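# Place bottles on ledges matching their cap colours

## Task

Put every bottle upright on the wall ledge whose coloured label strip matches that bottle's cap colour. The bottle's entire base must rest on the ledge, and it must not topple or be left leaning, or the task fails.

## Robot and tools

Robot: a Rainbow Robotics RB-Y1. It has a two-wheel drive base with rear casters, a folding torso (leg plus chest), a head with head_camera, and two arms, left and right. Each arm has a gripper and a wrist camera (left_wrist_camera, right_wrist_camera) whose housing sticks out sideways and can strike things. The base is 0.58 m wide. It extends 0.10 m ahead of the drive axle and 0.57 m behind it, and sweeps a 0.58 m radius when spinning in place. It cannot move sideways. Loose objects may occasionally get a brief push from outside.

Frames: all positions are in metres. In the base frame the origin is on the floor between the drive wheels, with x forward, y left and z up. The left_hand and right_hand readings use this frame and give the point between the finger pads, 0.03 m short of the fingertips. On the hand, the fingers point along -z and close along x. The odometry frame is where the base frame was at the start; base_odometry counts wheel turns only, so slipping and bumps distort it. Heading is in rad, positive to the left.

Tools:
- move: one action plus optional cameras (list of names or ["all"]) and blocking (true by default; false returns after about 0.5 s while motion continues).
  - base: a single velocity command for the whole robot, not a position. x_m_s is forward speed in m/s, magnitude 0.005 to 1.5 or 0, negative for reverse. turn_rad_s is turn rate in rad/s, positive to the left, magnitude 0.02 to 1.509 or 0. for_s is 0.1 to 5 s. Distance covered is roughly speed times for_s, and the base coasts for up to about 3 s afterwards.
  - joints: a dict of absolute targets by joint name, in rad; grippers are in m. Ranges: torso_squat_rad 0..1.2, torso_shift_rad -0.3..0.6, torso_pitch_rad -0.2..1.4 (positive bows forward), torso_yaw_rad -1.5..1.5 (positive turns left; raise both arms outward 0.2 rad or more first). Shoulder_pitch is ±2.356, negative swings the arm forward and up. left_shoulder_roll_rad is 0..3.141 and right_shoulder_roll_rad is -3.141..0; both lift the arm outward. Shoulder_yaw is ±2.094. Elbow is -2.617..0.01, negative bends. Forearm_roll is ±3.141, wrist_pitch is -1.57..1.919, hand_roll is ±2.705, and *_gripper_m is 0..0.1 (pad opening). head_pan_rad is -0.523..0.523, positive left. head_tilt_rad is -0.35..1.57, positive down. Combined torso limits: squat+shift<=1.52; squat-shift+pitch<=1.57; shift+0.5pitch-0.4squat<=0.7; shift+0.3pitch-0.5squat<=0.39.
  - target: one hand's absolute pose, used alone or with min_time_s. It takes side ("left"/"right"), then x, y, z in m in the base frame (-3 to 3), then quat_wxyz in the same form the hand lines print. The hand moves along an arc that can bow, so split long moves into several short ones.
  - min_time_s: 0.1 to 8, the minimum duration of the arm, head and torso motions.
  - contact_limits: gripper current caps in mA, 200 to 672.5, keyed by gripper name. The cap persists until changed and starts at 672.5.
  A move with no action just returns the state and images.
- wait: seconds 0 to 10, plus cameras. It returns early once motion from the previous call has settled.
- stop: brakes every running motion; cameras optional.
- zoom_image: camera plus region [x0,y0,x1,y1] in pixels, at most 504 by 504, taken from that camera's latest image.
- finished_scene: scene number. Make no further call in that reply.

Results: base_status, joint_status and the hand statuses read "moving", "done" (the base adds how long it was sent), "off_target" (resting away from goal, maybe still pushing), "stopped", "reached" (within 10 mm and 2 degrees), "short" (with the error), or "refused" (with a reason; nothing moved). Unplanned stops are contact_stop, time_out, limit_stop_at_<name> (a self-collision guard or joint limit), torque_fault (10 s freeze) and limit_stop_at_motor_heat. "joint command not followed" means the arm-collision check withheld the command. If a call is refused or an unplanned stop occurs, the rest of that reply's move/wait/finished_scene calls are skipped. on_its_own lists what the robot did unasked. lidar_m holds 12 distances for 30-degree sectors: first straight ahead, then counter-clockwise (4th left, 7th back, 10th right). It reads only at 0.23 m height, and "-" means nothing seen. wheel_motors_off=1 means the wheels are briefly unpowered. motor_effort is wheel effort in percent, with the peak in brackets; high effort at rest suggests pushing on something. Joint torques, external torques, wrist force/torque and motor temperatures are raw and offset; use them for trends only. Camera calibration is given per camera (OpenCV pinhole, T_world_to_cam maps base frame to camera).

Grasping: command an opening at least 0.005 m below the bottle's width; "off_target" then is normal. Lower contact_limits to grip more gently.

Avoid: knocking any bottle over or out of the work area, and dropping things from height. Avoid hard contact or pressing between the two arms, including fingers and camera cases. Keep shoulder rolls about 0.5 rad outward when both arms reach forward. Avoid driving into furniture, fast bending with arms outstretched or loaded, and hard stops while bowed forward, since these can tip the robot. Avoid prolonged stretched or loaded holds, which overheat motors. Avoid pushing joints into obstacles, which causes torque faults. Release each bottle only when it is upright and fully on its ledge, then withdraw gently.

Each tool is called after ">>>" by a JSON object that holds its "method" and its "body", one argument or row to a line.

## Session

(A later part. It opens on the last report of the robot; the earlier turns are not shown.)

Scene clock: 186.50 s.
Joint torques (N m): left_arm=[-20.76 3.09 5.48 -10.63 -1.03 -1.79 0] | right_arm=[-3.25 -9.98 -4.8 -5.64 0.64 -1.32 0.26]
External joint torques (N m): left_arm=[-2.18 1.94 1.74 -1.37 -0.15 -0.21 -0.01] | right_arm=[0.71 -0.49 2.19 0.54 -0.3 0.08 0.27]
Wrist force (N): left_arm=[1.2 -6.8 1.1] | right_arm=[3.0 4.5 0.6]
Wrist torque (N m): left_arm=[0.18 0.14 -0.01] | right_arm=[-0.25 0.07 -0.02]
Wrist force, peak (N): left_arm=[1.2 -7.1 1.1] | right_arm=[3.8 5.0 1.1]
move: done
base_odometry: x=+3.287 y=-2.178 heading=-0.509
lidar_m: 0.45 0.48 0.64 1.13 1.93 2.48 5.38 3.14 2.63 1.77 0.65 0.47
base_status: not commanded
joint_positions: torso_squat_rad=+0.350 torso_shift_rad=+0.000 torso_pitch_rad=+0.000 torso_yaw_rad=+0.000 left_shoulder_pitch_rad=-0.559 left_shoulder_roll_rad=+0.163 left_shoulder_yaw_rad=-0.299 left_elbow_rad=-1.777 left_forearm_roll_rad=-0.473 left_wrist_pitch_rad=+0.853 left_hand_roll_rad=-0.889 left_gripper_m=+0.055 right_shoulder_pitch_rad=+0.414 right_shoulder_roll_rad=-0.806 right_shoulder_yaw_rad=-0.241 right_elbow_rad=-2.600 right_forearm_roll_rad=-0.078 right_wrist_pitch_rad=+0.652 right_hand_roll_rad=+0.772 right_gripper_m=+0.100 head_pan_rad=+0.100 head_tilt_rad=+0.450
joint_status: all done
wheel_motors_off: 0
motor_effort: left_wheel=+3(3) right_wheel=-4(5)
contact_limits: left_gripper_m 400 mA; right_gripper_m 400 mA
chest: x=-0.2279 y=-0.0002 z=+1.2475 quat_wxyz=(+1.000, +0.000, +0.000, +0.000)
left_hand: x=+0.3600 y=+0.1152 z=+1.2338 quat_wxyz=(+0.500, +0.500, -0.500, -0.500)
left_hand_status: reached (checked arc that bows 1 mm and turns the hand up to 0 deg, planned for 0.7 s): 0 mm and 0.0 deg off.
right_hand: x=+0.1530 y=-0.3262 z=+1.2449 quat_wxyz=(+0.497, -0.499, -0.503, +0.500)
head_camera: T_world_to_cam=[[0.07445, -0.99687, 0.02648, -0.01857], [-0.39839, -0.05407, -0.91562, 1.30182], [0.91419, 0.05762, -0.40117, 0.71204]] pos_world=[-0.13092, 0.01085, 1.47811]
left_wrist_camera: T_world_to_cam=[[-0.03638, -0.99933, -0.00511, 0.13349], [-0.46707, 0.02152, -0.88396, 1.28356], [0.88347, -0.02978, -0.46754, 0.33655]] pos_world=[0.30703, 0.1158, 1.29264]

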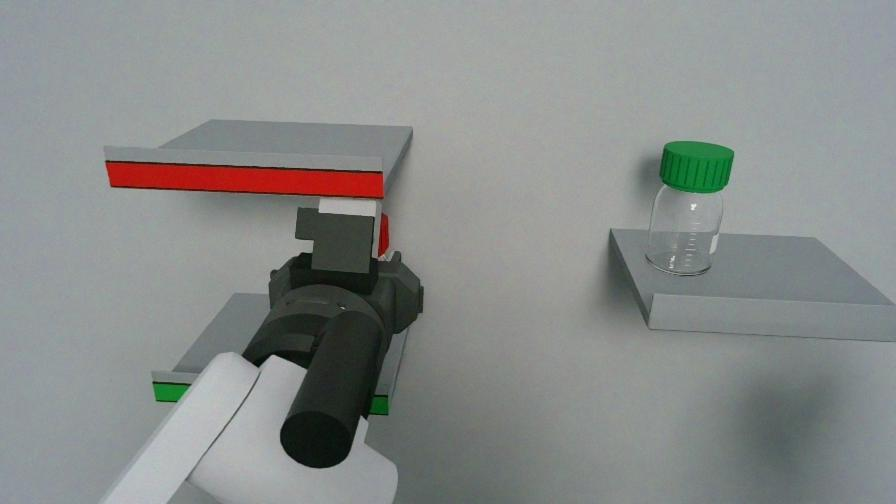

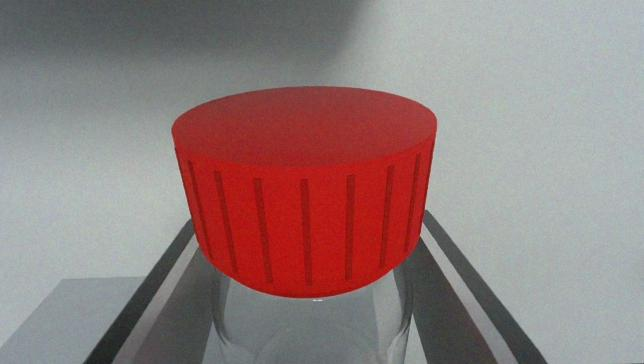

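>>> {"method": "move", "body": {
  "base": {"x_m_s": -0.1, "for_s": 0.45},
  "cameras": []
}}

>>> {"method": "move", "body": {
  "target": {"side": "left", "x": 0.36, "y": 0.1155, "z": 1.255, "quat_wxyz": [0.5, 0.5, -0.5, -0.5]},
  "min_time_s": 0.6,
  "cameras": ["head_camera", "left_wrist_camera"]
}}

>>> {"method": "zoom_image", "body": {
  "camera": "head_camera",
  "region": [150, 100, 500, 400]
}}

Scene clock: 188.57 s.
Joint torques (N m): left_arm=[-20.21 2.88 5.09 -10.36 -1.05 -1.8 0.05] | right_arm=[-2.75 -10.22 -4.95 -5.65 0.99 -1.39 0.2]
External joint torques (N m): left_arm=[-1.62 1.72 1.36 -1.09 -0.17 -0.22 0.03] | right_arm=[1.21 -0.72 2.03 0.53 0.04 0.01 0.21]
Wrist force (N): left_arm=[1.3 -6.8 0.9] | right_arm=[2.7 4.8 1.4]
Wrist torque (N m): left_arm=[0.19 0.15 -0.02] | right_arm=[-0.28 0.05 0.00]
Wrist force, peak (N): left_arm=[1.1 -7.0 1.0] | right_arm=[3.1 5.6 1.0]
move: done
base_odometry: x=+3.246 y=-2.155 heading=-0.510
lidar_m: 0.50 0.52 0.72 1.13 1.92 2.45 5.34 3.10 2.63 1.96 0.72 0.52
base_status: done (sent for 0.47 of 0.47 s)
joint_positions: torso_squat_rad=+0.350 torso_shift_rad=+0.000 torso_pitch_rad=+0.000 torso_yaw_rad=+0.000 left_shoulder_pitch_rad=-0.559 left_shoulder_roll_rad=+0.163 left_shoulder_yaw_rad=-0.299 left_elbow_rad=-1.777 left_forearm_roll_rad=-0.473 left_wrist_pitch_rad=+0.853 left_hand_roll_rad=-0.889 left_gripper_m=+0.055 right_shoulder_pitch_rad=+0.414 right_shoulder_roll_rad=-0.806 right_shoulder_yaw_rad=-0.241 right_elbow_rad=-2.600 right_forearm_roll_rad=-0.078 right_wrist_pitch_rad=+0.652 right_hand_roll_rad=+0.772 right_gripper_m=+0.100 head_pan_rad=+0.100 head_tilt_rad=+0.450
joint_status: not commanded
wheel_motors_off: 0
motor_effort: left_wheel=-4(21) right_wheel=+3(23)
contact_limits: left_gripper_m 400 mA; right_gripper_m 400 mA
chest: x=-0.2281 y=-0.0002 z=+1.2475 quat_wxyz=(+1.000, +0.000, +0.000, +0.000)
left_hand: x=+0.3597 y=+0.1152 z=+1.2341 quat_wxyz=(+0.500, +0.500, -0.500, -0.500)
right_hand: x=+0.1528 y=-0.3262 z=+1.2450 quat_wxyz=(+0.497, -0.499, -0.504, +0.500)

Scene clock: 189.50 s.
Joint torques (N m): left_arm=[-21.04 3.12 5.65 -10.29 -1.08 -1.61 -0.02] | right_arm=[-3.57 -9.66 -5.33 -5.76 0.75 -1.08 0.21]
External joint torques (N m): left_arm=[-2.17 1.59 1.73 -1.37 -0.19 0.01 -0.04] | right_arm=[0.39 -0.17 1.65 0.41 -0.19 0.33 0.22]
Wrist force (N): left_arm=[1.2 -6.8 1.3] | right_arm=[3.1 4.3 0.6]
Wrist torque (N m): left_arm=[0.18 0.13 -0.01] | right_arm=[-0.24 0.06 -0.03]
Wrist force, peak (N): left_arm=[0.9 -7.1 1.1] | right_arm=[3.3 5.5 0.7]
move: done
base_odometry: x=+3.246 y=-2.155 heading=-0.510
lidar_m: 0.50 0.52 0.73 1.14 1.92 2.46 5.34 3.11 2.63 1.96 0.71 0.52
base_status: not commanded
joint_positions: torso_squat_rad=+0.350 torso_shift_rad=+0.000 torso_pitch_rad=+0.000 torso_yaw_rad=+0.000 left_shoulder_pitch_rad=-0.601 left_shoulder_roll_rad=+0.174 left_shoulder_yaw_rad=-0.289 left_elbow_rad=-1.802 left_forearm_roll_rad=-0.432 left_wrist_pitch_rad=+0.906 left_hand_roll_rad=-0.921 left_gripper_m=+0.055 right_shoulder_pitch_rad=+0.414 right_shoulder_roll_rad=-0.806 right_shoulder_yaw_rad=-0.241 right_elbow_rad=-2.600 right_forearm_roll_rad=-0.078 right_wrist_pitch_rad=+0.652 right_hand_roll_rad=+0.772 right_gripper_m=+0.100 head_pan_rad=+0.100 head_tilt_rad=+0.450
joint_status: all done
wheel_motors_off: 0
motor_effort: left_wheel=-4(4) right_wheel=+3(4)
contact_limits: left_gripper_m 400 mA; right_gripper_m 400 mA
chest: x=-0.2281 y=-0.0002 z=+1.2475 quat_wxyz=(+1.000, +0.000, +0.000, +0.000)
left_hand: x=+0.3594 y=+0.1148 z=+1.2544 quat_wxyz=(+0.499, +0.500, -0.501, -0.500)
left_hand_status: reached (checked arc that bows 1 mm and turns the hand up to 0 deg, planned for 0.6 s): 1 mm and 0.2 deg off.
right_hand: x=+0.1528 y=-0.3262 z=+1.2450 quat_wxyz=(+0.497, -0.499, -0.504, +0.500)
head_camera: T_world_to_cam=[[0.07445, -0.99687, 0.0265, -0.01858], [-0.39818, -0.05408, -0.91571, 1.3019], [0.91428, 0.05762, -0.40096, 0.71193]] pos_world=[-0.13112, 0.01085, 1.47811]
left_wrist_camera: T_world_to_cam=[[-0.037, -0.9993, -0.00533, 0.13365], [-0.46455, 0.02192, -0.88528, 1.30228], [0.88477, -0.03028, -0.46504, 0.3431]] pos_world=[0.30635, 0.1154, 1.31314]

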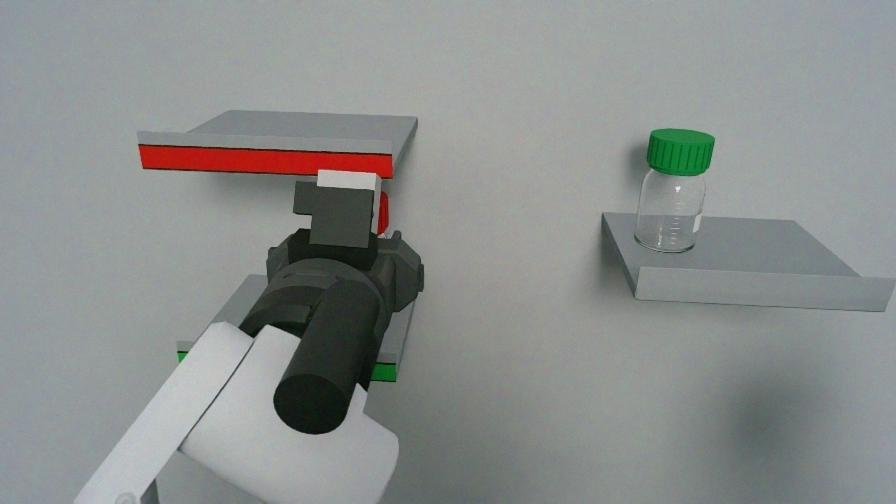

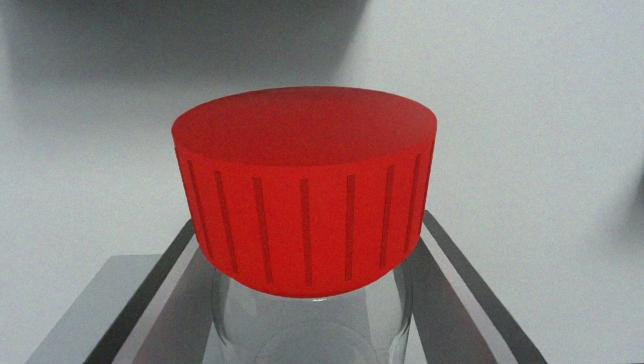

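Scaled by 1.440 from the camera's image (finer frame: 1280x720).

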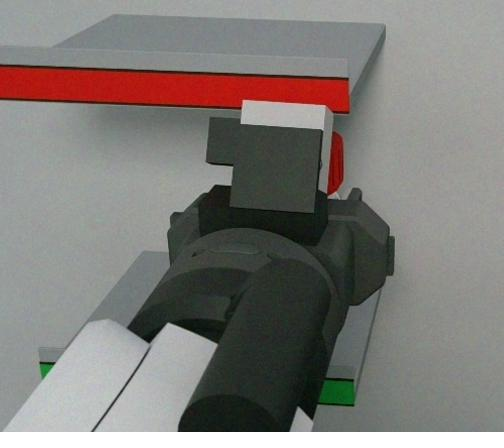

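>>> {"method": "move", "body": {
  "base": {"x_m_s": -0.2, "for_s": 0.8},
  "cameras": []
}}

>>> {"method": "move", "body": {
  "target": {"side": "left", "x": 0.36, "y": 0.183, "z": 1.447, "quat_wxyz": [0.5, 0.5, -0.5, -0.5]},
  "min_time_s": 1.2,
  "cameras": ["head_camera", "left_wrist_camera"]
}}

Scene clock: 192.00 s.
Joint torques (N m): left_arm=[-20.76 3.45 5.22 -9.94 -0.92 -1.8 -0.04] | right_arm=[-3.36 -10.41 -4.98 -5.29 0.79 -1.2 0.26]
External joint torques (N m): left_arm=[-1.89 1.93 1.3 -1.02 -0.03 -0.18 -0.05] | right_arm=[0.6 -0.92 2 0.88 -0.16 0.2 0.27]
Wrist force (N): left_arm=[1.1 -6.8 1.1] | right_arm=[2.0 4.3 0.4]
Wrist torque (N m): left_arm=[0.16 0.15 -0.01] | right_arm=[-0.24 -0.07 0.01]
Wrist force, peak (N): left_arm=[1.2 -7.1 1.1] | right_arm=[3.5 5.6 1.0]
move: done
base_odometry: x=+3.106 y=-2.077 heading=-0.510
lidar_m: 0.66 0.69 0.95 1.16 1.85 2.79 5.18 3.02 2.60 2.53 0.94 0.69
base_status: done (sent for 0.8 of 0.8 s)
joint_positions: torso_squat_rad=+0.350 torso_shift_rad=+0.000 torso_pitch_rad=+0.000 torso_yaw_rad=+0.000 left_shoulder_pitch_rad=-0.601 left_shoulder_roll_rad=+0.174 left_shoulder_yaw_rad=-0.289 left_elbow_rad=-1.802 left_forearm_roll_rad=-0.432 left_wrist_pitch_rad=+0.906 left_hand_roll_rad=-0.921 left_gripper_m=+0.055 right_shoulder_pitch_rad=+0.414 right_shoulder_roll_rad=-0.806 right_shoulder_yaw_rad=-0.241 right_elbow_rad=-2.600 right_forearm_roll_rad=-0.078 right_wrist_pitch_rad=+0.652 right_hand_roll_rad=+0.772 right_gripper_m=+0.100 head_pan_rad=+0.100 head_tilt_rad=+0.450
joint_status: not commanded
wheel_motors_off: 0
motor_effort: left_wheel=+5(32) right_wheel=-3(17)
contact_limits: left_gripper_m 400 mA; right_gripper_m 400 mA
chest: x=-0.2281 y=-0.0002 z=+1.2475 quat_wxyz=(+1.000, +0.000, +0.000, +0.000)
left_hand: x=+0.3594 y=+0.1148 z=+1.2545 quat_wxyz=(+0.499, +0.500, -0.501, -0.500)
right_hand: x=+0.1529 y=-0.3262 z=+1.2450 quat_wxyz=(+0.497, -0.499, -0.503, +0.500)

Scene clock: 193.53 s.
Joint torques (N m): left_arm=[-22.47 8.29 5.13 -6.28 -0.94 -2.31 0.19] | right_arm=[-3.32 -9.98 -4.74 -5.57 0.83 -1.43 0.23]
External joint torques (N m): left_arm=[-1.09 1.27 0.7 -0.92 -0.26 -0.41 0.18] | right_arm=[0.64 -0.49 2.24 0.6 -0.12 -0.02 0.24]
Wrist force (N): left_arm=[0.9 -6.8 1.2] | right_arm=[2.9 4.5 1.0]
Wrist torque (N m): left_arm=[0.20 0.10 -0.04] | right_arm=[-0.25 0.07 -0.03]
Wrist force, peak (N): left_arm=[2.1 -7.1 1.3] | right_arm=[3.5 5.0 0.4]
move: done
base_odometry: x=+3.106 y=-2.077 heading=-0.510
lidar_m: 0.66 0.69 0.94 1.16 1.86 2.79 5.18 3.01 2.60 2.53 0.95 0.68
base_status: not commanded
joint_positions: torso_squat_rad=+0.350 torso_shift_rad=+0.000 torso_pitch_rad=+0.000 torso_yaw_rad=+0.000 left_shoulder_pitch_rad=-1.045 left_shoulder_roll_rad=+0.393 left_shoulder_yaw_rad=-0.016 left_elbow_rad=-1.805 left_forearm_roll_rad=+0.032 left_wrist_pitch_rad=+1.279 left_hand_roll_rad=-1.194 left_gripper_m=+0.055 right_shoulder_pitch_rad=+0.414 right_shoulder_roll_rad=-0.806 right_shoulder_yaw_rad=-0.241 right_elbow_rad=-2.600 right_forearm_roll_rad=-0.078 right_wrist_pitch_rad=+0.652 right_hand_roll_rad=+0.772 right_gripper_m=+0.100 head_pan_rad=+0.100 head_tilt_rad=+0.450
joint_status: all done
wheel_motors_off: 0
motor_effort: left_wheel=+5(6) right_wheel=-3(4)
contact_limits: left_gripper_m 400 mA; right_gripper_m 400 mA
chest: x=-0.2281 y=-0.0002 z=+1.2475 quat_wxyz=(+1.000, +0.000, +0.000, +0.000)
left_hand: x=+0.3600 y=+0.1829 z=+1.4470 quat_wxyz=(+0.500, +0.500, -0.500, -0.500)
left_hand_status: reached (checked arc that bows 24 mm and turns the hand up to 3 deg, planned for 1.2 s): 0 mm and 0.0 deg off.
right_hand: x=+0.1529 y=-0.3262 z=+1.2450 quat_wxyz=(+0.497, -0.499, -0.503, +0.500)
head_camera: T_world_to_cam=[[0.07445, -0.99687, 0.02649, -0.01859], [-0.39818, -0.05407, -0.91571, 1.30194], [0.91428, 0.05762, -0.40096, 0.71184]] pos_world=[-0.13103, 0.01085, 1.47811]
left_wrist_camera: T_world_to_cam=[[-0.03607, -0.99934, -0.00516, 0.20223], [-0.4668, 0.02142, -0.8841, 1.47071], [0.88362, -0.02948, -0.46726, 0.43773]] pos_world=[0.30704, 0.1835, 1.50584]

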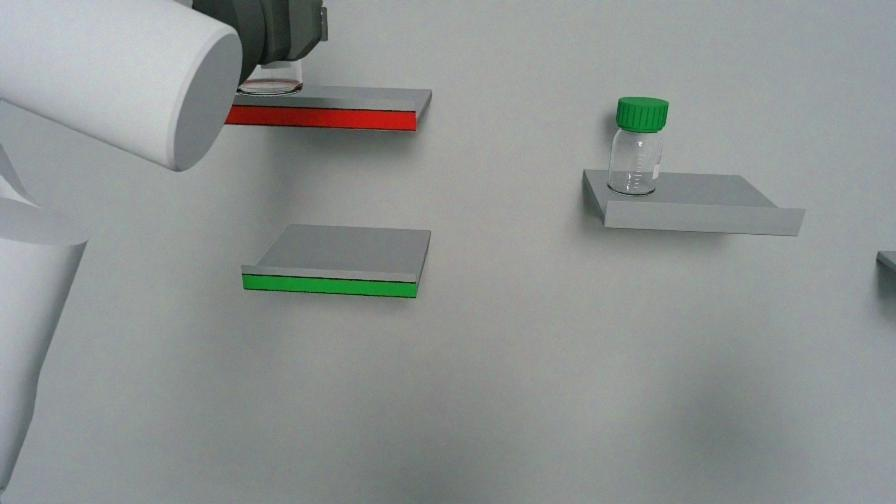

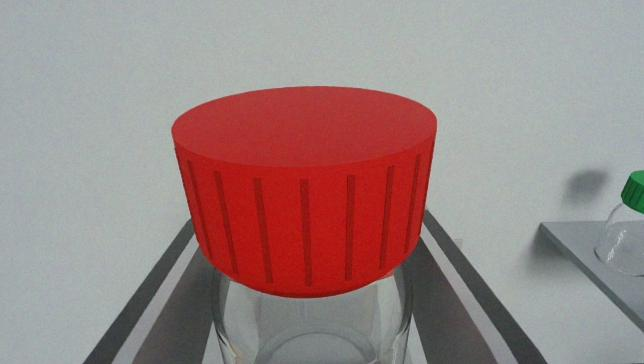

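>>> {"method": "move", "body": {
  "base": {"x_m_s": 0.2, "for_s": 1.03},
  "cameras": ["head_camera"]
}}

>>> {"method": "move", "body": {
  "target": {"side": "left", "x": 0.36, "y": 0.183, "z": 1.411, "quat_wxyz": [0.5, 0.5, -0.5, -0.5]},
  "min_time_s": 0.8,
  "cameras": ["head_camera", "left_wrist_camera"]
}}

>>> {"method": "move", "body": {
  "target": {"side": "left", "x": 0.36, "y": 0.183, "z": 1.406, "quat_wxyz": [0.5, 0.5, -0.5, -0.5]},
  "min_time_s": 0.5,
  "cameras": []
}}

Scene clock: 196.07 s.
Joint torques (N m): left_arm=[-23.05 7.95 5.06 -5.96 -0.85 -2.34 0.13] | right_arm=[-3.23 -9.99 -4.52 -5.32 0.86 -1.45 -0.02]
External joint torques (N m): left_arm=[-1.67 0.93 0.63 -0.59 -0.16 -0.44 0.12] | right_arm=[0.73 -0.5 2.46 0.86 -0.09 -0.05 -0.01]
Wrist force (N): left_arm=[0.9 -6.6 1.1] | right_arm=[3.6 4.3 0.7]
Wrist torque (N m): left_arm=[0.20 0.11 -0.02] | right_arm=[-0.22 0.13 -0.03]
Wrist force, peak (N): left_arm=[1.0 -7.2 0.6] | right_arm=[3.6 5.0 1.2]
move: done
base_odometry: x=+3.287 y=-2.178 heading=-0.509
lidar_m: 0.45 0.47 0.65 1.13 1.93 2.50 5.38 3.14 2.63 1.77 0.65 0.47
base_status: done (sent for 1.03 of 1.03 s)
joint_positions: torso_squat_rad=+0.350 torso_shift_rad=+0.000 torso_pitch_rad=+0.000 torso_yaw_rad=+0.000 left_shoulder_pitch_rad=-1.045 left_shoulder_roll_rad=+0.393 left_shoulder_yaw_rad=-0.016 left_elbow_rad=-1.805 left_forearm_roll_rad=+0.032 left_wrist_pitch_rad=+1.279 left_hand_roll_rad=-1.194 left_gripper_m=+0.055 right_shoulder_pitch_rad=+0.414 right_shoulder_roll_rad=-0.806 right_shoulder_yaw_rad=-0.241 right_elbow_rad=-2.600 right_forearm_roll_rad=-0.078 right_wrist_pitch_rad=+0.652 right_hand_roll_rad=+0.772 right_gripper_m=+0.100 head_pan_rad=+0.100 head_tilt_rad=+0.450
joint_status: not commanded
wheel_motors_off: 0
motor_effort: left_wheel=+2(26) right_wheel=-5(30)
contact_limits: left_gripper_m 400 mA; right_gripper_m 400 mA
chest: x=-0.2279 y=-0.0002 z=+1.2475 quat_wxyz=(+1.000, +0.000, +0.000, +0.000)
left_hand: x=+0.3601 y=+0.1830 z=+1.4469 quat_wxyz=(+0.500, +0.500, -0.500, -0.500)
right_hand: x=+0.1530 y=-0.3262 z=+1.2449 quat_wxyz=(+0.497, -0.499, -0.503, +0.500)
head_camera: T_world_to_cam=[[0.07445, -0.99687, 0.02648, -0.01857], [-0.39839, -0.05407, -0.91562, 1.30182], [0.91419, 0.05762, -0.40117, 0.71204]] pos_world=[-0.13092, 0.01085, 1.47811]

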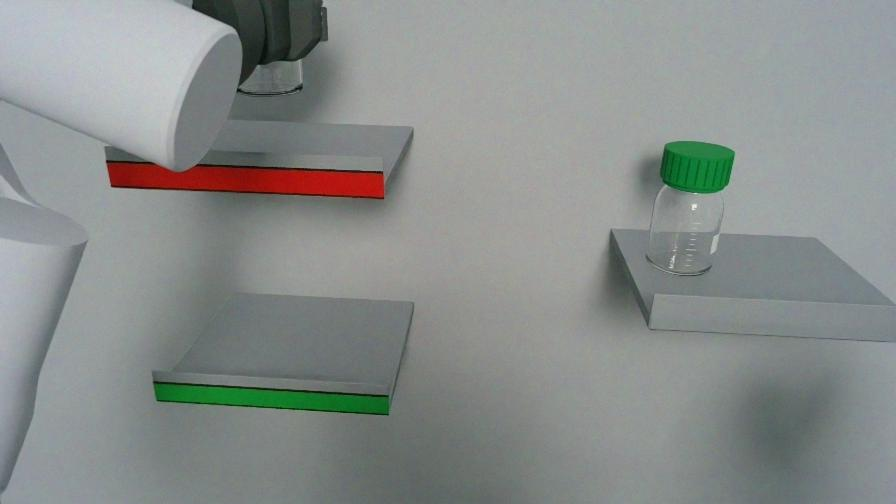

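Scene clock: 197.20 s.
Joint torques (N m): left_arm=[-22.67 6.39 2.66 -7.34 -0.98 -2.5 0.48] | right_arm=[-3.78 -10.06 -5.17 -5.63 0.77 -1.3 0.27]
External joint torques (N m): left_arm=[-1.76 -0.14 -1.86 -1.45 -0.28 -0.62 0.47] | right_arm=[0.18 -0.56 1.82 0.54 -0.18 0.1 0.27]
Wrist force (N): left_arm=[1.0 -6.9 1.0] | right_arm=[3.6 4.4 0.9]
Wrist torque (N m): left_arm=[0.20 0.10 -0.16] | right_arm=[-0.24 0.15 -0.02]
Wrist force, peak (N): left_arm=[1.0 -7.2 1.1] | right_arm=[3.6 5.0 0.7]
move: done
base_odometry: x=+3.287 y=-2.178 heading=-0.509
lidar_m: 0.45 0.48 0.65 1.12 1.94 2.50 5.39 3.15 2.63 1.77 0.65 0.48
base_status: not commanded
joint_positions: torso_squat_rad=+0.350 torso_shift_rad=+0.000 torso_pitch_rad=+0.000 torso_yaw_rad=+0.000 left_shoulder_pitch_rad=-0.936 left_shoulder_roll_rad=+0.372 left_shoulder_yaw_rad=-0.039 left_elbow_rad=-1.856 left_forearm_roll_rad=-0.005 left_wrist_pitch_rad=+1.221 left_hand_roll_rad=-1.174 left_gripper_m=+0.055 right_shoulder_pitch_rad=+0.414 right_shoulder_roll_rad=-0.806 right_shoulder_yaw_rad=-0.241 right_elbow_rad=-2.600 right_forearm_roll_rad=-0.078 right_wrist_pitch_rad=+0.652 right_hand_roll_rad=+0.772 right_gripper_m=+0.100 head_pan_rad=+0.100 head_tilt_rad=+0.450
joint_status: all done
wheel_motors_off: 0
motor_effort: left_wheel=+2(2) right_wheel=-5(5)
contact_limits: left_gripper_m 400 mA; right_gripper_m 400 mA
chest: x=-0.2280 y=-0.0002 z=+1.2475 quat_wxyz=(+1.000, +0.000, +0.000, +0.000)
left_hand: x=+0.3600 y=+0.1833 z=+1.4111 quat_wxyz=(+0.500, +0.500, -0.500, -0.500)
left_hand_status: reached (checked arc that bows 3 mm and turns the hand up to 1 deg, planned for 0.8 s): 0 mm and 0.0 deg off.
right_hand: x=+0.1530 y=-0.3262 z=+1.2449 quat_wxyz=(+0.497, -0.499, -0.503, +0.500)
head_camera: T_world_to_cam=[[0.07445, -0.99687, 0.02648, -0.01857], [-0.39839, -0.05407, -0.91562, 1.30182], [0.91419, 0.05762, -0.40117, 0.71204]] pos_world=[-0.13092, 0.01085, 1.47811]
left_wrist_camera: T_world_to_cam=[[-0.03562, -0.99935, -0.00494, 0.20188], [-0.46702, 0.02102, -0.884, 1.439], [0.88353, -0.02918, -0.46747, 0.42115]] pos_world=[0.30713, 0.1838, 1.46994]

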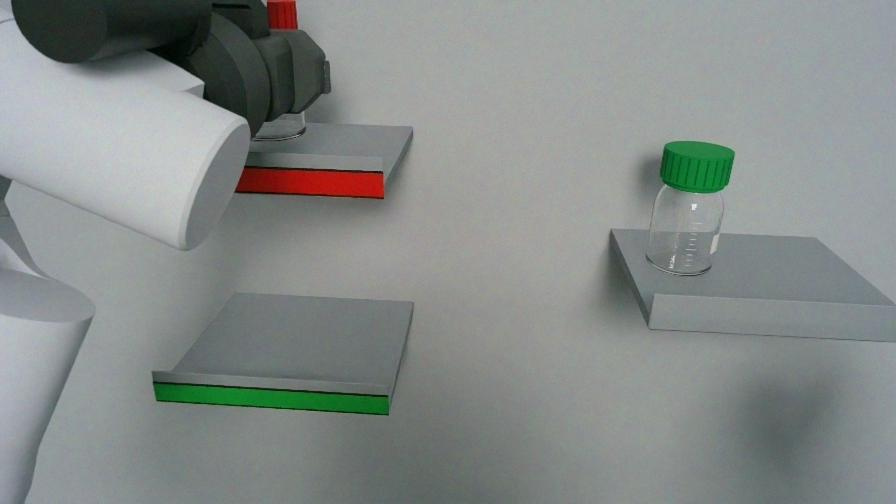

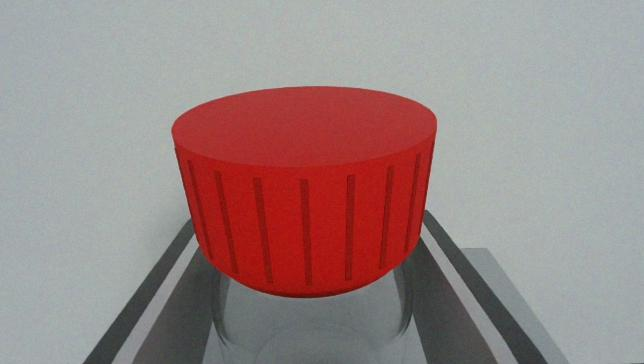

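Scene clock: 198.03 s.
Joint torques (N m): left_arm=[-22.08 6.42 2.42 -7.46 -1.21 -2.4 0.54] | right_arm=[-3.53 -10.26 -4.83 -5.55 0.7 -1.31 0.14]
External joint torques (N m): left_arm=[-1.23 -0.03 -2.11 -1.49 -0.51 -0.52 0.53] | right_arm=[0.43 -0.76 2.15 0.62 -0.25 0.1 0.15]
Wrist force (N): left_arm=[1.2 -6.6 1.0] | right_arm=[3.2 3.6 0.7]
Wrist torque (N m): left_arm=[0.18 0.13 -0.16] | right_arm=[-0.17 0.11 0.00]
Wrist force, peak (N): left_arm=[1.0 -7.0 1.3] | right_arm=[3.9 4.7 0.9]
move: done
base_odometry: x=+3.287 y=-2.178 heading=-0.509
lidar_m: 0.45 0.47 0.66 1.13 1.94 2.48 5.39 3.14 2.62 1.77 0.65 0.48
base_status: not commanded
joint_positions: torso_squat_rad=+0.350 torso_shift_rad=+0.000 torso_pitch_rad=+0.000 torso_yaw_rad=+0.000 left_shoulder_pitch_rad=-0.921 left_shoulder_roll_rad=+0.369 left_shoulder_yaw_rad=-0.042 left_elbow_rad=-1.862 left_forearm_roll_rad=-0.011 left_wrist_pitch_rad=+1.212 left_hand_roll_rad=-1.172 left_gripper_m=+0.055 right_shoulder_pitch_rad=+0.414 right_shoulder_roll_rad=-0.806 right_shoulder_yaw_rad=-0.241 right_elbow_rad=-2.600 right_forearm_roll_rad=-0.078 right_wrist_pitch_rad=+0.652 right_hand_roll_rad=+0.772 right_gripper_m=+0.100 head_pan_rad=+0.100 head_tilt_rad=+0.450
joint_status: all done
wheel_motors_off: 0
motor_effort: left_wheel=+2(2) right_wheel=-4(6)
contact_limits: left_gripper_m 400 mA; right_gripper_m 400 mA
chest: x=-0.2280 y=-0.0002 z=+1.2475 quat_wxyz=(+1.000, +0.000, +0.000, +0.000)
left_hand: x=+0.3600 y=+0.1833 z=+1.4062 quat_wxyz=(+0.500, +0.500, -0.500, -0.500)
left_hand_status: reached (checked arc that bows 0 mm and turns the hand up to 0 deg, planned for 0.5 s): 0 mm and 0.0 deg off.
right_hand: x=+0.1530 y=-0.3262 z=+1.2449 quat_wxyz=(+0.497, -0.499, -0.503, +0.500)

>>> {"method": "move", "body": {
  "target": {"side": "left", "x": 0.36, "y": 0.183, "z": 1.403, "quat_wxyz": [0.5, 0.5, -0.5, -0.5]},
  "min_time_s": 0.4,
  "cameras": []
}}

>>> {"method": "move", "body": {
  "target": {"side": "left", "x": 0.36, "y": 0.183, "z": 1.401, "quat_wxyz": [0.5, 0.5, -0.5, -0.5]},
  "min_time_s": 0.4,
  "cameras": []
}}

Scene clock: 199.13 s.
Joint torques (N m): left_arm=[-21.67 6.3 2.67 -7.54 -1.17 -2.49 0.64] | right_arm=[-3.19 -10.26 -5.04 -5.46 0.62 -1.36 -0.04]
External joint torques (N m): left_arm=[-0.87 -0.11 -1.86 -1.52 -0.47 -0.61 0.63] | right_arm=[0.77 -0.77 1.94 0.72 -0.33 0.04 -0.04]
Wrist force (N): left_arm=[0.7 -6.7 1.0] | right_arm=[2.6 4.5 0.9]
Wrist torque (N m): left_arm=[0.18 0.08 -0.17] | right_arm=[-0.24 -0.01 -0.05]
Wrist force, peak (N): left_arm=[1.0 -7.2 1.0] | right_arm=[3.6 4.8 0.6]
move: done
base_odometry: x=+3.287 y=-2.178 heading=-0.509
lidar_m: 0.45 0.47 0.65 1.13 1.93 2.48 5.38 3.15 2.62 1.77 0.65 0.47
base_status: not commanded
joint_positions: torso_squat_rad=+0.350 torso_shift_rad=+0.000 torso_pitch_rad=+0.000 torso_yaw_rad=+0.000 left_shoulder_pitch_rad=-0.912 left_shoulder_roll_rad=+0.367 left_shoulder_yaw_rad=-0.044 left_elbow_rad=-1.865 left_forearm_roll_rad=-0.014 left_wrist_pitch_rad=+1.207 left_hand_roll_rad=-1.170 left_gripper_m=+0.055 right_shoulder_pitch_rad=+0.414 right_shoulder_roll_rad=-0.806 right_shoulder_yaw_rad=-0.241 right_elbow_rad=-2.600 right_forearm_roll_rad=-0.078 right_wrist_pitch_rad=+0.652 right_hand_roll_rad=+0.772 right_gripper_m=+0.100 head_pan_rad=+0.100 head_tilt_rad=+0.450
joint_status: all done
wheel_motors_off: 0
motor_effort: left_wheel=+2(2) right_wheel=-5(6)
contact_limits: left_gripper_m 400 mA; right_gripper_m 400 mA
chest: x=-0.2280 y=-0.0002 z=+1.2475 quat_wxyz=(+1.000, +0.000, +0.000, +0.000)
left_hand: x=+0.3600 y=+0.1833 z=+1.4032 quat_wxyz=(+0.500, +0.500, -0.500, -0.500)
left_hand_status: reached (checked arc that bows 0 mm and turns the hand up to 0 deg, planned for 0.4 s): 0 mm and 0.0 deg off.
right_hand: x=+0.1530 y=-0.3262 z=+1.2449 quat_wxyz=(+0.497, -0.499, -0.503, +0.500)

Scene clock: 199.87 s.
Joint torques (N m): left_arm=[-18.91 5.83 1.28 -5.84 -0.65 -1.25 0.66] | right_arm=[-3.68 -9.81 -5.13 -5.53 0.72 -1.43 0.16]
External joint torques (N m): left_arm=[1.86 -0.55 -3.25 0.2 0.05 0.63 0.64] | right_arm=[0.28 -0.32 1.85 0.64 -0.23 -0.03 0.17]
Wrist force (N): left_arm=[0.5 -1.6 0.2] | right_arm=[3.3 3.5 0.8]
Wrist torque (N m): left_arm=[0.28 0.10 -0.29] | right_arm=[-0.10 0.12 0.00]
Wrist force, peak (N): left_arm=[1.2 -6.8 1.5] | right_arm=[3.5 4.7 0.5]
move: done
base_odometry: x=+3.287 y=-2.178 heading=-0.509
lidar_m: 0.46 0.47 0.66 1.13 1.94 2.49 5.38 3.15 2.63 1.77 0.65 0.47
base_status: not commanded
joint_positions: torso_squat_rad=+0.350 torso_shift_rad=+0.000 torso_pitch_rad=+0.000 torso_yaw_rad=+0.000 left_shoulder_pitch_rad=-0.907 left_shoulder_roll_rad=+0.366 left_shoulder_yaw_rad=-0.045 left_elbow_rad=-1.868 left_forearm_roll_rad=-0.017 left_wrist_pitch_rad=+1.203 left_hand_roll_rad=-1.169 left_gripper_m=+0.055 right_shoulder_pitch_rad=+0.414 right_shoulder_roll_rad=-0.806 right_shoulder_yaw_rad=-0.241 right_elbow_rad=-2.600 right_forearm_roll_rad=-0.078 right_wrist_pitch_rad=+0.652 right_hand_roll_rad=+0.772 right_gripper_m=+0.100 head_pan_rad=+0.100 head_tilt_rad=+0.450
joint_status: all done
wheel_motors_off: 0
motor_effort: left_wheel=+2(2) right_wheel=-5(6)
contact_limits: left_gripper_m 400 mA; right_gripper_m 400 mA
chest: x=-0.2280 y=-0.0002 z=+1.2475 quat_wxyz=(+1.000, +0.000, +0.000, +0.000)
left_hand: x=+0.3599 y=+0.1832 z=+1.4019 quat_wxyz=(+0.500, +0.500, -0.500, -0.499)
left_hand_status: reached (checked arc that bows 0 mm and turns the hand up to 0 deg, planned for 0.4 s): 1 mm and 0.1 deg off.
right_hand: x=+0.1529 y=-0.3262 z=+1.2449 quat_wxyz=(+0.497, -0.499, -0.503, +0.500)

>>> {"method": "move", "body": {
  "joints": {"left_gripper_m": 0.1},
  "cameras": ["left_wrist_camera"]
}}

>>> {"method": "move", "body": {
  "base": {"x_m_s": -0.25, "for_s": 1.0},
  "cameras": ["head_camera", "left_wrist_camera"]
}}

>>> {"method": "move", "body": {
  "joints": {"torso_yaw_rad": -0.35, "head_pan_rad": 0.2, "head_tilt_rad": 0.4},
  "cameras": ["head_camera"]
}}

>>> {"method": "move", "body": {
  "target": {"side": "left", "x": 0.30, "y": -0.15, "z": 1.315, "quat_wxyz": [0.5, 0.5, -0.5, -0.5]},
  "min_time_s": 1.5,
  "cameras": ["head_camera", "left_wrist_camera"]
}}

Scene clock: 201.60 s.
Joint torques (N m): left_arm=[-20.81 6.06 1.89 -5.79 -0.54 -1.61 0.57] | right_arm=[-3.57 -10.05 -5.25 -5.73 0.8 -1.4 0.33]
External joint torques (N m): left_arm=[-0.04 -0.32 -2.64 0.25 0.16 0.27 0.56] | right_arm=[0.39 -0.55 1.73 0.45 -0.15 0 0.33]
Wrist force (N): left_arm=[0.8 -5.3 1.2] | right_arm=[2.7 4.1 0.2]
Wrist torque (N m): left_arm=[0.23 0.08 -0.16] | right_arm=[-0.22 0.01 -0.01]
Wrist force, peak (N): left_arm=[0.9 -5.7 1.2] | right_arm=[3.5 4.9 0.1]
move: done
base_odometry: x=+3.287 y=-2.178 heading=-0.509
lidar_m: 0.46 0.48 0.66 1.13 1.94 2.49 5.39 3.14 2.62 1.77 0.65 0.47
base_status: not commanded
joint_positions: torso_squat_rad=+0.350 torso_shift_rad=+0.000 torso_pitch_rad=+0.000 torso_yaw_rad=+0.000 left_shoulder_pitch_rad=-0.907 left_shoulder_roll_rad=+0.366 left_shoulder_yaw_rad=-0.045 left_elbow_rad=-1.868 left_forearm_roll_rad=-0.017 left_wrist_pitch_rad=+1.203 left_hand_roll_rad=-1.169 left_gripper_m=+0.100 right_shoulder_pitch_rad=+0.414 right_shoulder_roll_rad=-0.806 right_shoulder_yaw_rad=-0.241 right_elbow_rad=-2.600 right_forearm_roll_rad=-0.078 right_wrist_pitch_rad=+0.652 right_hand_roll_rad=+0.772 right_gripper_m=+0.100 head_pan_rad=+0.100 head_tilt_rad=+0.450
joint_status: all done
wheel_motors_off: 0
motor_effort: left_wheel=+2(2) right_wheel=-5(6)
contact_limits: left_gripper_m 400 mA; right_gripper_m 400 mA
chest: x=-0.2280 y=-0.0002 z=+1.2475 quat_wxyz=(+1.000, +0.000, +0.000, +0.000)
left_hand: x=+0.3599 y=+0.1832 z=+1.4016 quat_wxyz=(+0.500, +0.500, -0.500, -0.500)
right_hand: x=+0.1529 y=-0.3262 z=+1.2449 quat_wxyz=(+0.497, -0.499, -0.503, +0.500)
left_wrist_camera: T_world_to_cam=[[-0.03562, -0.99935, -0.00498, 0.20189], [-0.46591, 0.02102, -0.88458, 1.43094], [0.88411, -0.02918, -0.46636, 0.41504]] pos_world=[0.30694, 0.1838, 1.46034]

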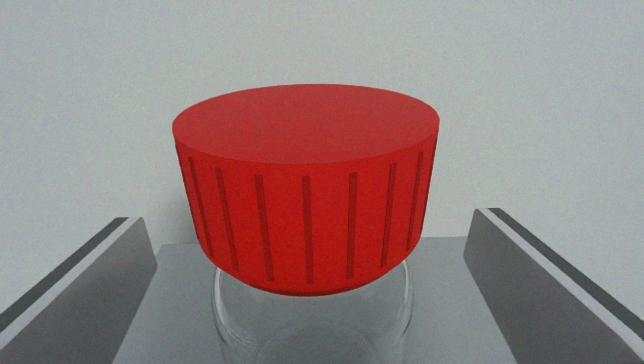

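Scene clock: 204.03 s.
Joint torques (N m): left_arm=[-21.64 6.49 2.85 -5.99 -0.64 -1.78 0.6] | right_arm=[-3.37 -9.8 -4.79 -5.39 0.91 -1.36 0.25]
External joint torques (N m): left_arm=[-0.86 0.11 -1.69 0.05 0.06 0.1 0.58] | right_arm=[0.59 -0.31 2.19 0.78 -0.04 0.04 0.26]
Wrist force (N): left_arm=[1.0 -5.2 1.0] | right_arm=[2.8 4.2 1.1]
Wrist torque (N m): left_arm=[0.20 0.10 -0.15] | right_arm=[-0.24 0.07 0.00]
Wrist force, peak (N): left_arm=[1.0 -5.6 1.1] | right_arm=[3.8 4.7 0.7]
move: done
base_odometry: x=+3.068 y=-2.056 heading=-0.508
lidar_m: 0.70 0.74 1.01 1.22 1.84 2.75 5.14 3.02 2.61 2.54 1.00 0.73
base_status: done (sent for 1 of 1 s)
joint_positions: torso_squat_rad=+0.350 torso_shift_rad=+0.000 torso_pitch_rad=+0.000 torso_yaw_rad=+0.000 left_shoulder_pitch_rad=-0.906 left_shoulder_roll_rad=+0.366 left_shoulder_yaw_rad=-0.046 left_elbow_rad=-1.868 left_forearm_roll_rad=-0.017 left_wrist_pitch_rad=+1.203 left_hand_roll_rad=-1.169 left_gripper_m=+0.100 right_shoulder_pitch_rad=+0.414 right_shoulder_roll_rad=-0.806 right_shoulder_yaw_rad=-0.241 right_elbow_rad=-2.600 right_forearm_roll_rad=-0.078 right_wrist_pitch_rad=+0.652 right_hand_roll_rad=+0.772 right_gripper_m=+0.100 head_pan_rad=+0.100 head_tilt_rad=+0.450
joint_status: not commanded
wheel_motors_off: 0
motor_effort: left_wheel=+8(31) right_wheel=-3(23)
contact_limits: left_gripper_m 400 mA; right_gripper_m 400 mA
chest: x=-0.2281 y=-0.0002 z=+1.2475 quat_wxyz=(+1.000, +0.000, +0.000, +0.000)
left_hand: x=+0.3598 y=+0.1832 z=+1.4015 quat_wxyz=(+0.500, +0.500, -0.500, -0.500)
right_hand: x=+0.1529 y=-0.3262 z=+1.2450 quat_wxyz=(+0.497, -0.499, -0.503, +0.500)
head_camera: T_world_to_cam=[[0.07445, -0.99687, 0.02649, -0.01859], [-0.39818, -0.05407, -0.91571, 1.30194], [0.91428, 0.05762, -0.40096, 0.71184]] pos_world=[-0.13103, 0.01085, 1.47811]
left_wrist_camera: T_world_to_cam=[[-0.03562, -0.99935, -0.00498, 0.20187], [-0.46611, 0.02102, -0.88448, 1.43071], [0.88401, -0.02918, -0.46656, 0.4154]] pos_world=[0.30684, 0.1838, 1.46024]

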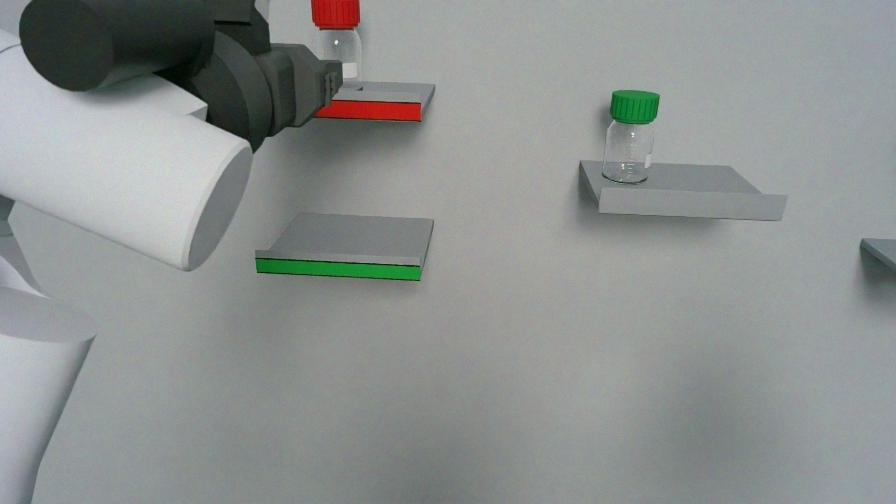

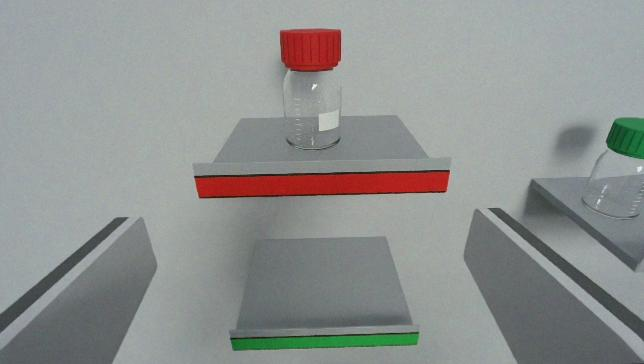

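Scene clock: 205.40 s.
Joint torques (N m): left_arm=[-21.51 6.44 2.64 -6.06 -0.87 -1.8 0.65] | right_arm=[-3 -9.6 -5.24 -5.52 0.93 -1.29 0.16]
External joint torques (N m): left_arm=[-0.73 0.08 -1.89 -0.02 -0.17 0.08 0.63] | right_arm=[0.95 -0.1 1.74 0.65 -0.02 0.12 0.17]
Wrist force (N): left_arm=[1.1 -5.3 1.0] | right_arm=[3.2 3.7 1.3]
Wrist torque (N m): left_arm=[0.24 0.14 -0.15] | right_arm=[-0.15 0.15 0.05]
Wrist force, peak (N): left_arm=[1.5 -5.5 0.9] | right_arm=[3.8 4.9 1.0]
move: done
base_odometry: x=+3.068 y=-2.056 heading=-0.508
lidar_m: 0.70 0.73 1.01 1.23 1.84 2.76 5.14 3.01 2.61 2.54 1.00 0.73
base_status: not commanded
joint_positions: torso_squat_rad=+0.350 torso_shift_rad=+0.000 torso_pitch_rad=+0.000 torso_yaw_rad=-0.350 left_shoulder_pitch_rad=-0.906 left_shoulder_roll_rad=+0.365 left_shoulder_yaw_rad=-0.046 left_elbow_rad=-1.868 left_forearm_roll_rad=-0.017 left_wrist_pitch_rad=+1.203 left_hand_roll_rad=-1.169 left_gripper_m=+0.100 right_shoulder_pitch_rad=+0.414 right_shoulder_roll_rad=-0.806 right_shoulder_yaw_rad=-0.241 right_elbow_rad=-2.600 right_forearm_roll_rad=-0.078 right_wrist_pitch_rad=+0.652 right_hand_roll_rad=+0.772 right_gripper_m=+0.100 head_pan_rad=+0.200 head_tilt_rad=+0.400
joint_status: all done
wheel_motors_off: 0
motor_effort: left_wheel=+8(8) right_wheel=-4(5)
contact_limits: left_gripper_m 400 mA; right_gripper_m 400 mA
chest: x=-0.2281 y=-0.0002 z=+1.2475 quat_wxyz=(+0.985, +0.000, +0.000, -0.174)
left_hand: x=+0.3871 y=-0.0296 z=+1.4013 quat_wxyz=(+0.405, +0.405, -0.580, -0.579)
right_hand: x=+0.0179 y=-0.4371 z=+1.2449 quat_wxyz=(+0.577, -0.579, -0.409, +0.406)
head_camera: T_world_to_cam=[[-0.1759, -0.98409, 0.02518, -0.07586], [-0.35367, 0.0393, -0.93454, 1.33823], [0.91868, -0.17329, -0.35495, 0.64603]] pos_world=[-0.13355, -0.0153, 1.48186]

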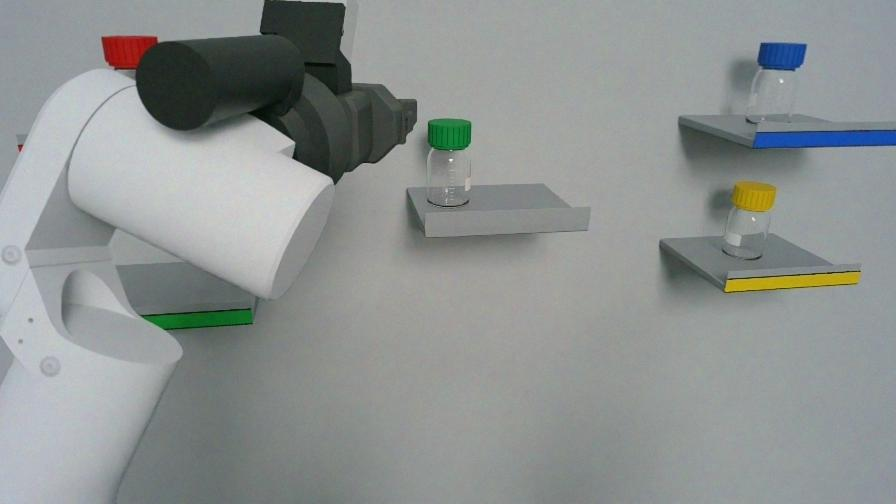

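Scene clock: 207.23 s.
Joint torques (N m): left_arm=[-20.57 1.1 3.22 -6.28 -1.6 -1.2 0.42] | right_arm=[-3.45 -9.88 -4.88 -5.63 0.77 -1.15 0.07]
External joint torques (N m): left_arm=[-0.83 0.55 -1.69 0.82 0.04 0 0.41] | right_arm=[0.5 -0.38 2.1 0.54 -0.18 0.26 0.08]
Wrist force (N): left_arm=[1.0 -5.2 1.2] | right_arm=[2.6 4.8 0.5]
Wrist torque (N m): left_arm=[0.19 0.14 -0.16] | right_arm=[-0.31 0.05 -0.02]
Wrist force, peak (N): left_arm=[1.3 -5.3 1.1] | right_arm=[4.0 4.5 1.0]
move: done
base_odometry: x=+3.068 y=-2.056 heading=-0.508
lidar_m: 0.70 0.73 1.01 1.22 1.85 2.76 5.14 3.01 2.62 2.53 0.99 0.73
base_status: not commanded
joint_positions: torso_squat_rad=+0.350 torso_shift_rad=+0.000 torso_pitch_rad=+0.000 torso_yaw_rad=-0.350 left_shoulder_pitch_rad=-0.998 left_shoulder_roll_rad=+0.000 left_shoulder_yaw_rad=-0.556 left_elbow_rad=-1.573 left_forearm_roll_rad=-0.807 left_wrist_pitch_rad=+1.537 left_hand_roll_rad=-0.636 left_gripper_m=+0.100 right_shoulder_pitch_rad=+0.414 right_shoulder_roll_rad=-0.806 right_shoulder_yaw_rad=-0.241 right_elbow_rad=-2.600 right_forearm_roll_rad=-0.078 right_wrist_pitch_rad=+0.652 right_hand_roll_rad=+0.772 right_gripper_m=+0.100 head_pan_rad=+0.200 head_tilt_rad=+0.400
joint_status: all done
wheel_motors_off: 0
motor_effort: left_wheel=+8(8) right_wheel=-4(5)
contact_limits: left_gripper_m 400 mA; right_gripper_m 400 mA
chest: x=-0.2281 y=-0.0002 z=+1.2475 quat_wxyz=(+0.985, +0.000, +0.000, -0.174)
left_hand: x=+0.3000 y=-0.1499 z=+1.3152 quat_wxyz=(+0.500, +0.500, -0.500, -0.500)
left_hand_status: reached (checked arc that bows 34 mm and turns the hand up to 20 deg, planned for 1.5 s): 0 mm and 0.0 deg off.
right_hand: x=+0.0179 y=-0.4371 z=+1.2449 quat_wxyz=(+0.577, -0.579, -0.409, +0.406)
head_camera: T_world_to_cam=[[-0.17581, -0.9841, 0.02515, -0.0758], [-0.35367, 0.0393, -0.93454, 1.33823], [0.9187, -0.17319, -0.35496, 0.64604]] pos_world=[-0.13355, -0.0153, 1.48186]
left_wrist_camera: T_world_to_cam=[[-0.03602, -0.99934, -0.00464, -0.13393], [-0.46662, 0.02092, -0.88421, 1.33338], [0.88372, -0.02968, -0.46707, 0.41894]] pos_world=[0.24714, -0.1493, 1.37404]

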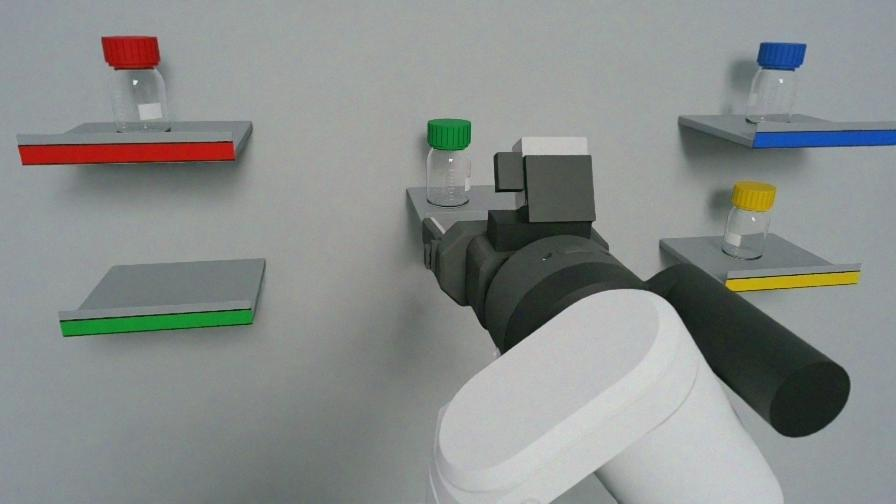

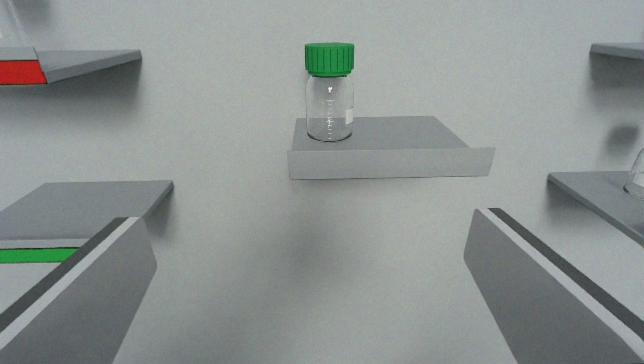

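>>> {"method": "move", "body": {
  "target": {"side": "left", "x": 0.35, "y": -0.171, "z": 1.309, "quat_wxyz": [0.5, 0.5, -0.5, -0.5]},
  "min_time_s": 0.8,
  "cameras": ["left_wrist_camera"]
}}

Scene clock: 209.83 s.
Joint torques (N m): left_arm=[-22.44 3.61 5.59 -7.07 -1.66 -0.86 0.39] | right_arm=[-3.46 -9.91 -5.36 -5.74 0.83 -1.25 0.22]
External joint torques (N m): left_arm=[-0.5 0.98 0.94 0.62 0.07 0.12 0.38] | right_arm=[0.5 -0.41 1.62 0.43 -0.12 0.15 0.22]
Wrist force (N): left_arm=[1.1 -5.1 1.1] | right_arm=[3.2 4.1 0.7]
Wrist torque (N m): left_arm=[0.18 0.12 -0.15] | right_arm=[-0.24 0.07 0.02]
Wrist force, peak (N): left_arm=[1.3 -6.0 1.6] | right_arm=[4.1 4.7 1.0]
move: done
base_odometry: x=+3.068 y=-2.056 heading=-0.508
lidar_m: 0.70 0.73 1.01 1.22 1.84 2.76 5.13 3.01 2.61 2.53 1.00 0.73
base_status: not commanded
joint_positions: torso_squat_rad=+0.350 torso_shift_rad=+0.000 torso_pitch_rad=+0.000 torso_yaw_rad=-0.350 left_shoulder_pitch_rad=-1.120 left_shoulder_roll_rad=+0.001 left_shoulder_yaw_rad=-0.507 left_elbow_rad=-1.269 left_forearm_roll_rad=-0.765 left_wrist_pitch_rad=+1.379 left_hand_roll_rad=-0.501 left_gripper_m=+0.100 right_shoulder_pitch_rad=+0.414 right_shoulder_roll_rad=-0.806 right_shoulder_yaw_rad=-0.241 right_elbow_rad=-2.600 right_forearm_roll_rad=-0.078 right_wrist_pitch_rad=+0.652 right_hand_roll_rad=+0.772 right_gripper_m=+0.100 head_pan_rad=+0.200 head_tilt_rad=+0.400
joint_status: all done
wheel_motors_off: 0
motor_effort: left_wheel=+7(8) right_wheel=-4(5)
contact_limits: left_gripper_m 400 mA; right_gripper_m 400 mA
chest: x=-0.2281 y=-0.0002 z=+1.2475 quat_wxyz=(+0.985, +0.000, +0.000, -0.174)
left_hand: x=+0.3498 y=-0.1711 z=+1.3093 quat_wxyz=(+0.500, +0.500, -0.500, -0.500)
left_hand_status: reached (checked arc that bows 9 mm and turns the hand up to 2 deg, planned for 0.8 s): 0 mm and 0.1 deg off.
right_hand: x=+0.0180 y=-0.4371 z=+1.2449 quat_wxyz=(+0.577, -0.579, -0.409, +0.406)
left_wrist_camera: T_world_to_cam=[[-0.03683, -0.99931, -0.00512, -0.15244], [-0.4663, 0.02172, -0.88436, 1.35196], [0.88386, -0.03018, -0.46678, 0.37107]] pos_world=[0.29684, -0.1705, 1.36804]

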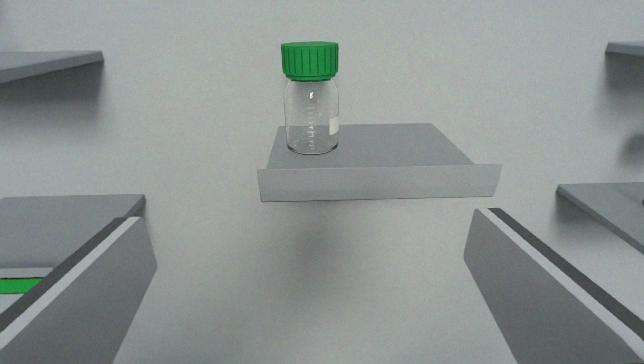

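>>> {"method": "move", "body": {
  "base": {"x_m_s": 0.2, "for_s": 0.95},
  "cameras": ["left_wrist_camera", "head_camera"]
}}

Scene clock: 212.43 s.
Joint torques (N m): left_arm=[-22.54 3.08 5.63 -7.56 -1.69 -0.9 0.38] | right_arm=[-3.31 -9.96 -4.67 -5.39 0.7 -1.3 0.17]
External joint torques (N m): left_arm=[-0.6 0.46 0.98 0.14 0.04 0.08 0.37] | right_arm=[0.64 -0.46 2.31 0.78 -0.24 0.1 0.18]
Wrist force (N): left_arm=[0.9 -4.9 1.3] | right_arm=[3.1 3.8 0.7]
Wrist torque (N m): left_arm=[0.15 0.09 -0.16] | right_arm=[-0.16 0.11 0.02]
Wrist force, peak (N): left_arm=[1.0 -5.4 1.3] | right_arm=[3.8 4.6 1.3]
move: done
base_odometry: x=+3.237 y=-2.150 heading=-0.508
lidar_m: 0.51 0.53 0.72 1.13 1.91 2.45 5.33 3.09 2.63 1.98 0.73 0.53
base_status: done (sent for 0.97 of 0.97 s)
joint_positions: torso_squat_rad=+0.350 torso_shift_rad=+0.000 torso_pitch_rad=+0.000 torso_yaw_rad=-0.350 left_shoulder_pitch_rad=-1.120 left_shoulder_roll_rad=+0.001 left_shoulder_yaw_rad=-0.507 left_elbow_rad=-1.269 left_forearm_roll_rad=-0.765 left_wrist_pitch_rad=+1.379 left_hand_roll_rad=-0.501 left_gripper_m=+0.100 right_shoulder_pitch_rad=+0.414 right_shoulder_roll_rad=-0.806 right_shoulder_yaw_rad=-0.241 right_elbow_rad=-2.600 right_forearm_roll_rad=-0.078 right_wrist_pitch_rad=+0.652 right_hand_roll_rad=+0.772 right_gripper_m=+0.100 head_pan_rad=+0.200 head_tilt_rad=+0.400
joint_status: not commanded
wheel_motors_off: 0
motor_effort: left_wheel=+3(26) right_wheel=-4(29)
contact_limits: left_gripper_m 400 mA; right_gripper_m 400 mA
chest: x=-0.2280 y=-0.0002 z=+1.2475 quat_wxyz=(+0.985, +0.000, +0.000, -0.174)
left_hand: x=+0.3500 y=-0.1710 z=+1.3091 quat_wxyz=(+0.500, +0.500, -0.500, -0.500)
right_hand: x=+0.0181 y=-0.4371 z=+1.2449 quat_wxyz=(+0.577, -0.579, -0.409, +0.406)
pictures: head_camera, left_wrist_camera
head_camera: T_world_to_cam=[[-0.17577, -0.98411, 0.02528, -0.07597], [-0.35381, 0.03919, -0.93449, 1.33817], [0.91865, -0.1732, -0.35508, 0.64612]] pos_world=[-0.13345, -0.0153, 1.48186]
left_wrist_camera: T_world_to_cam=[[-0.03665, -0.99931, -0.00521, -0.15237], [-0.46658, 0.02172, -0.88421, 1.35184], [0.88372, -0.02998, -0.46706, 0.3713]] pos_world=[0.29704, -0.1705, 1.36794]

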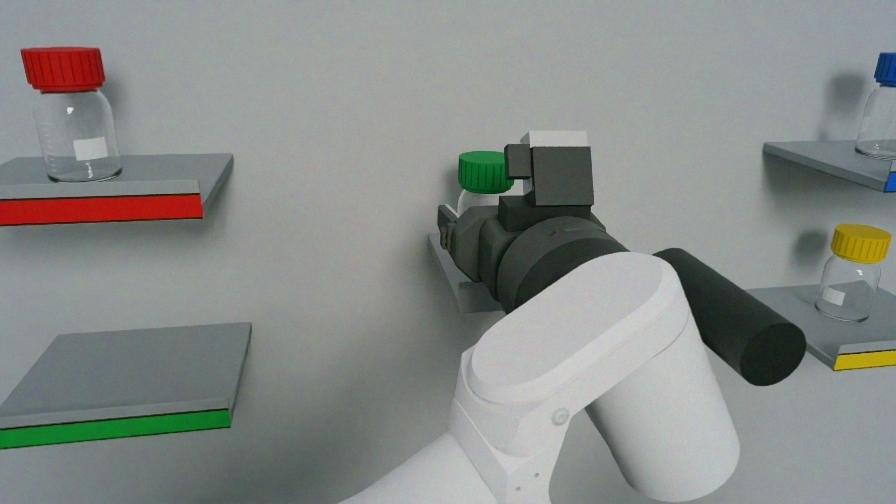

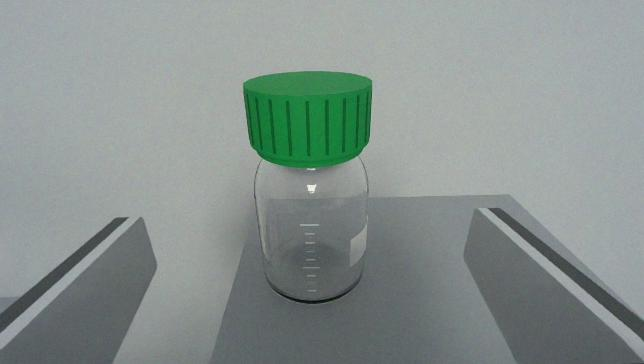

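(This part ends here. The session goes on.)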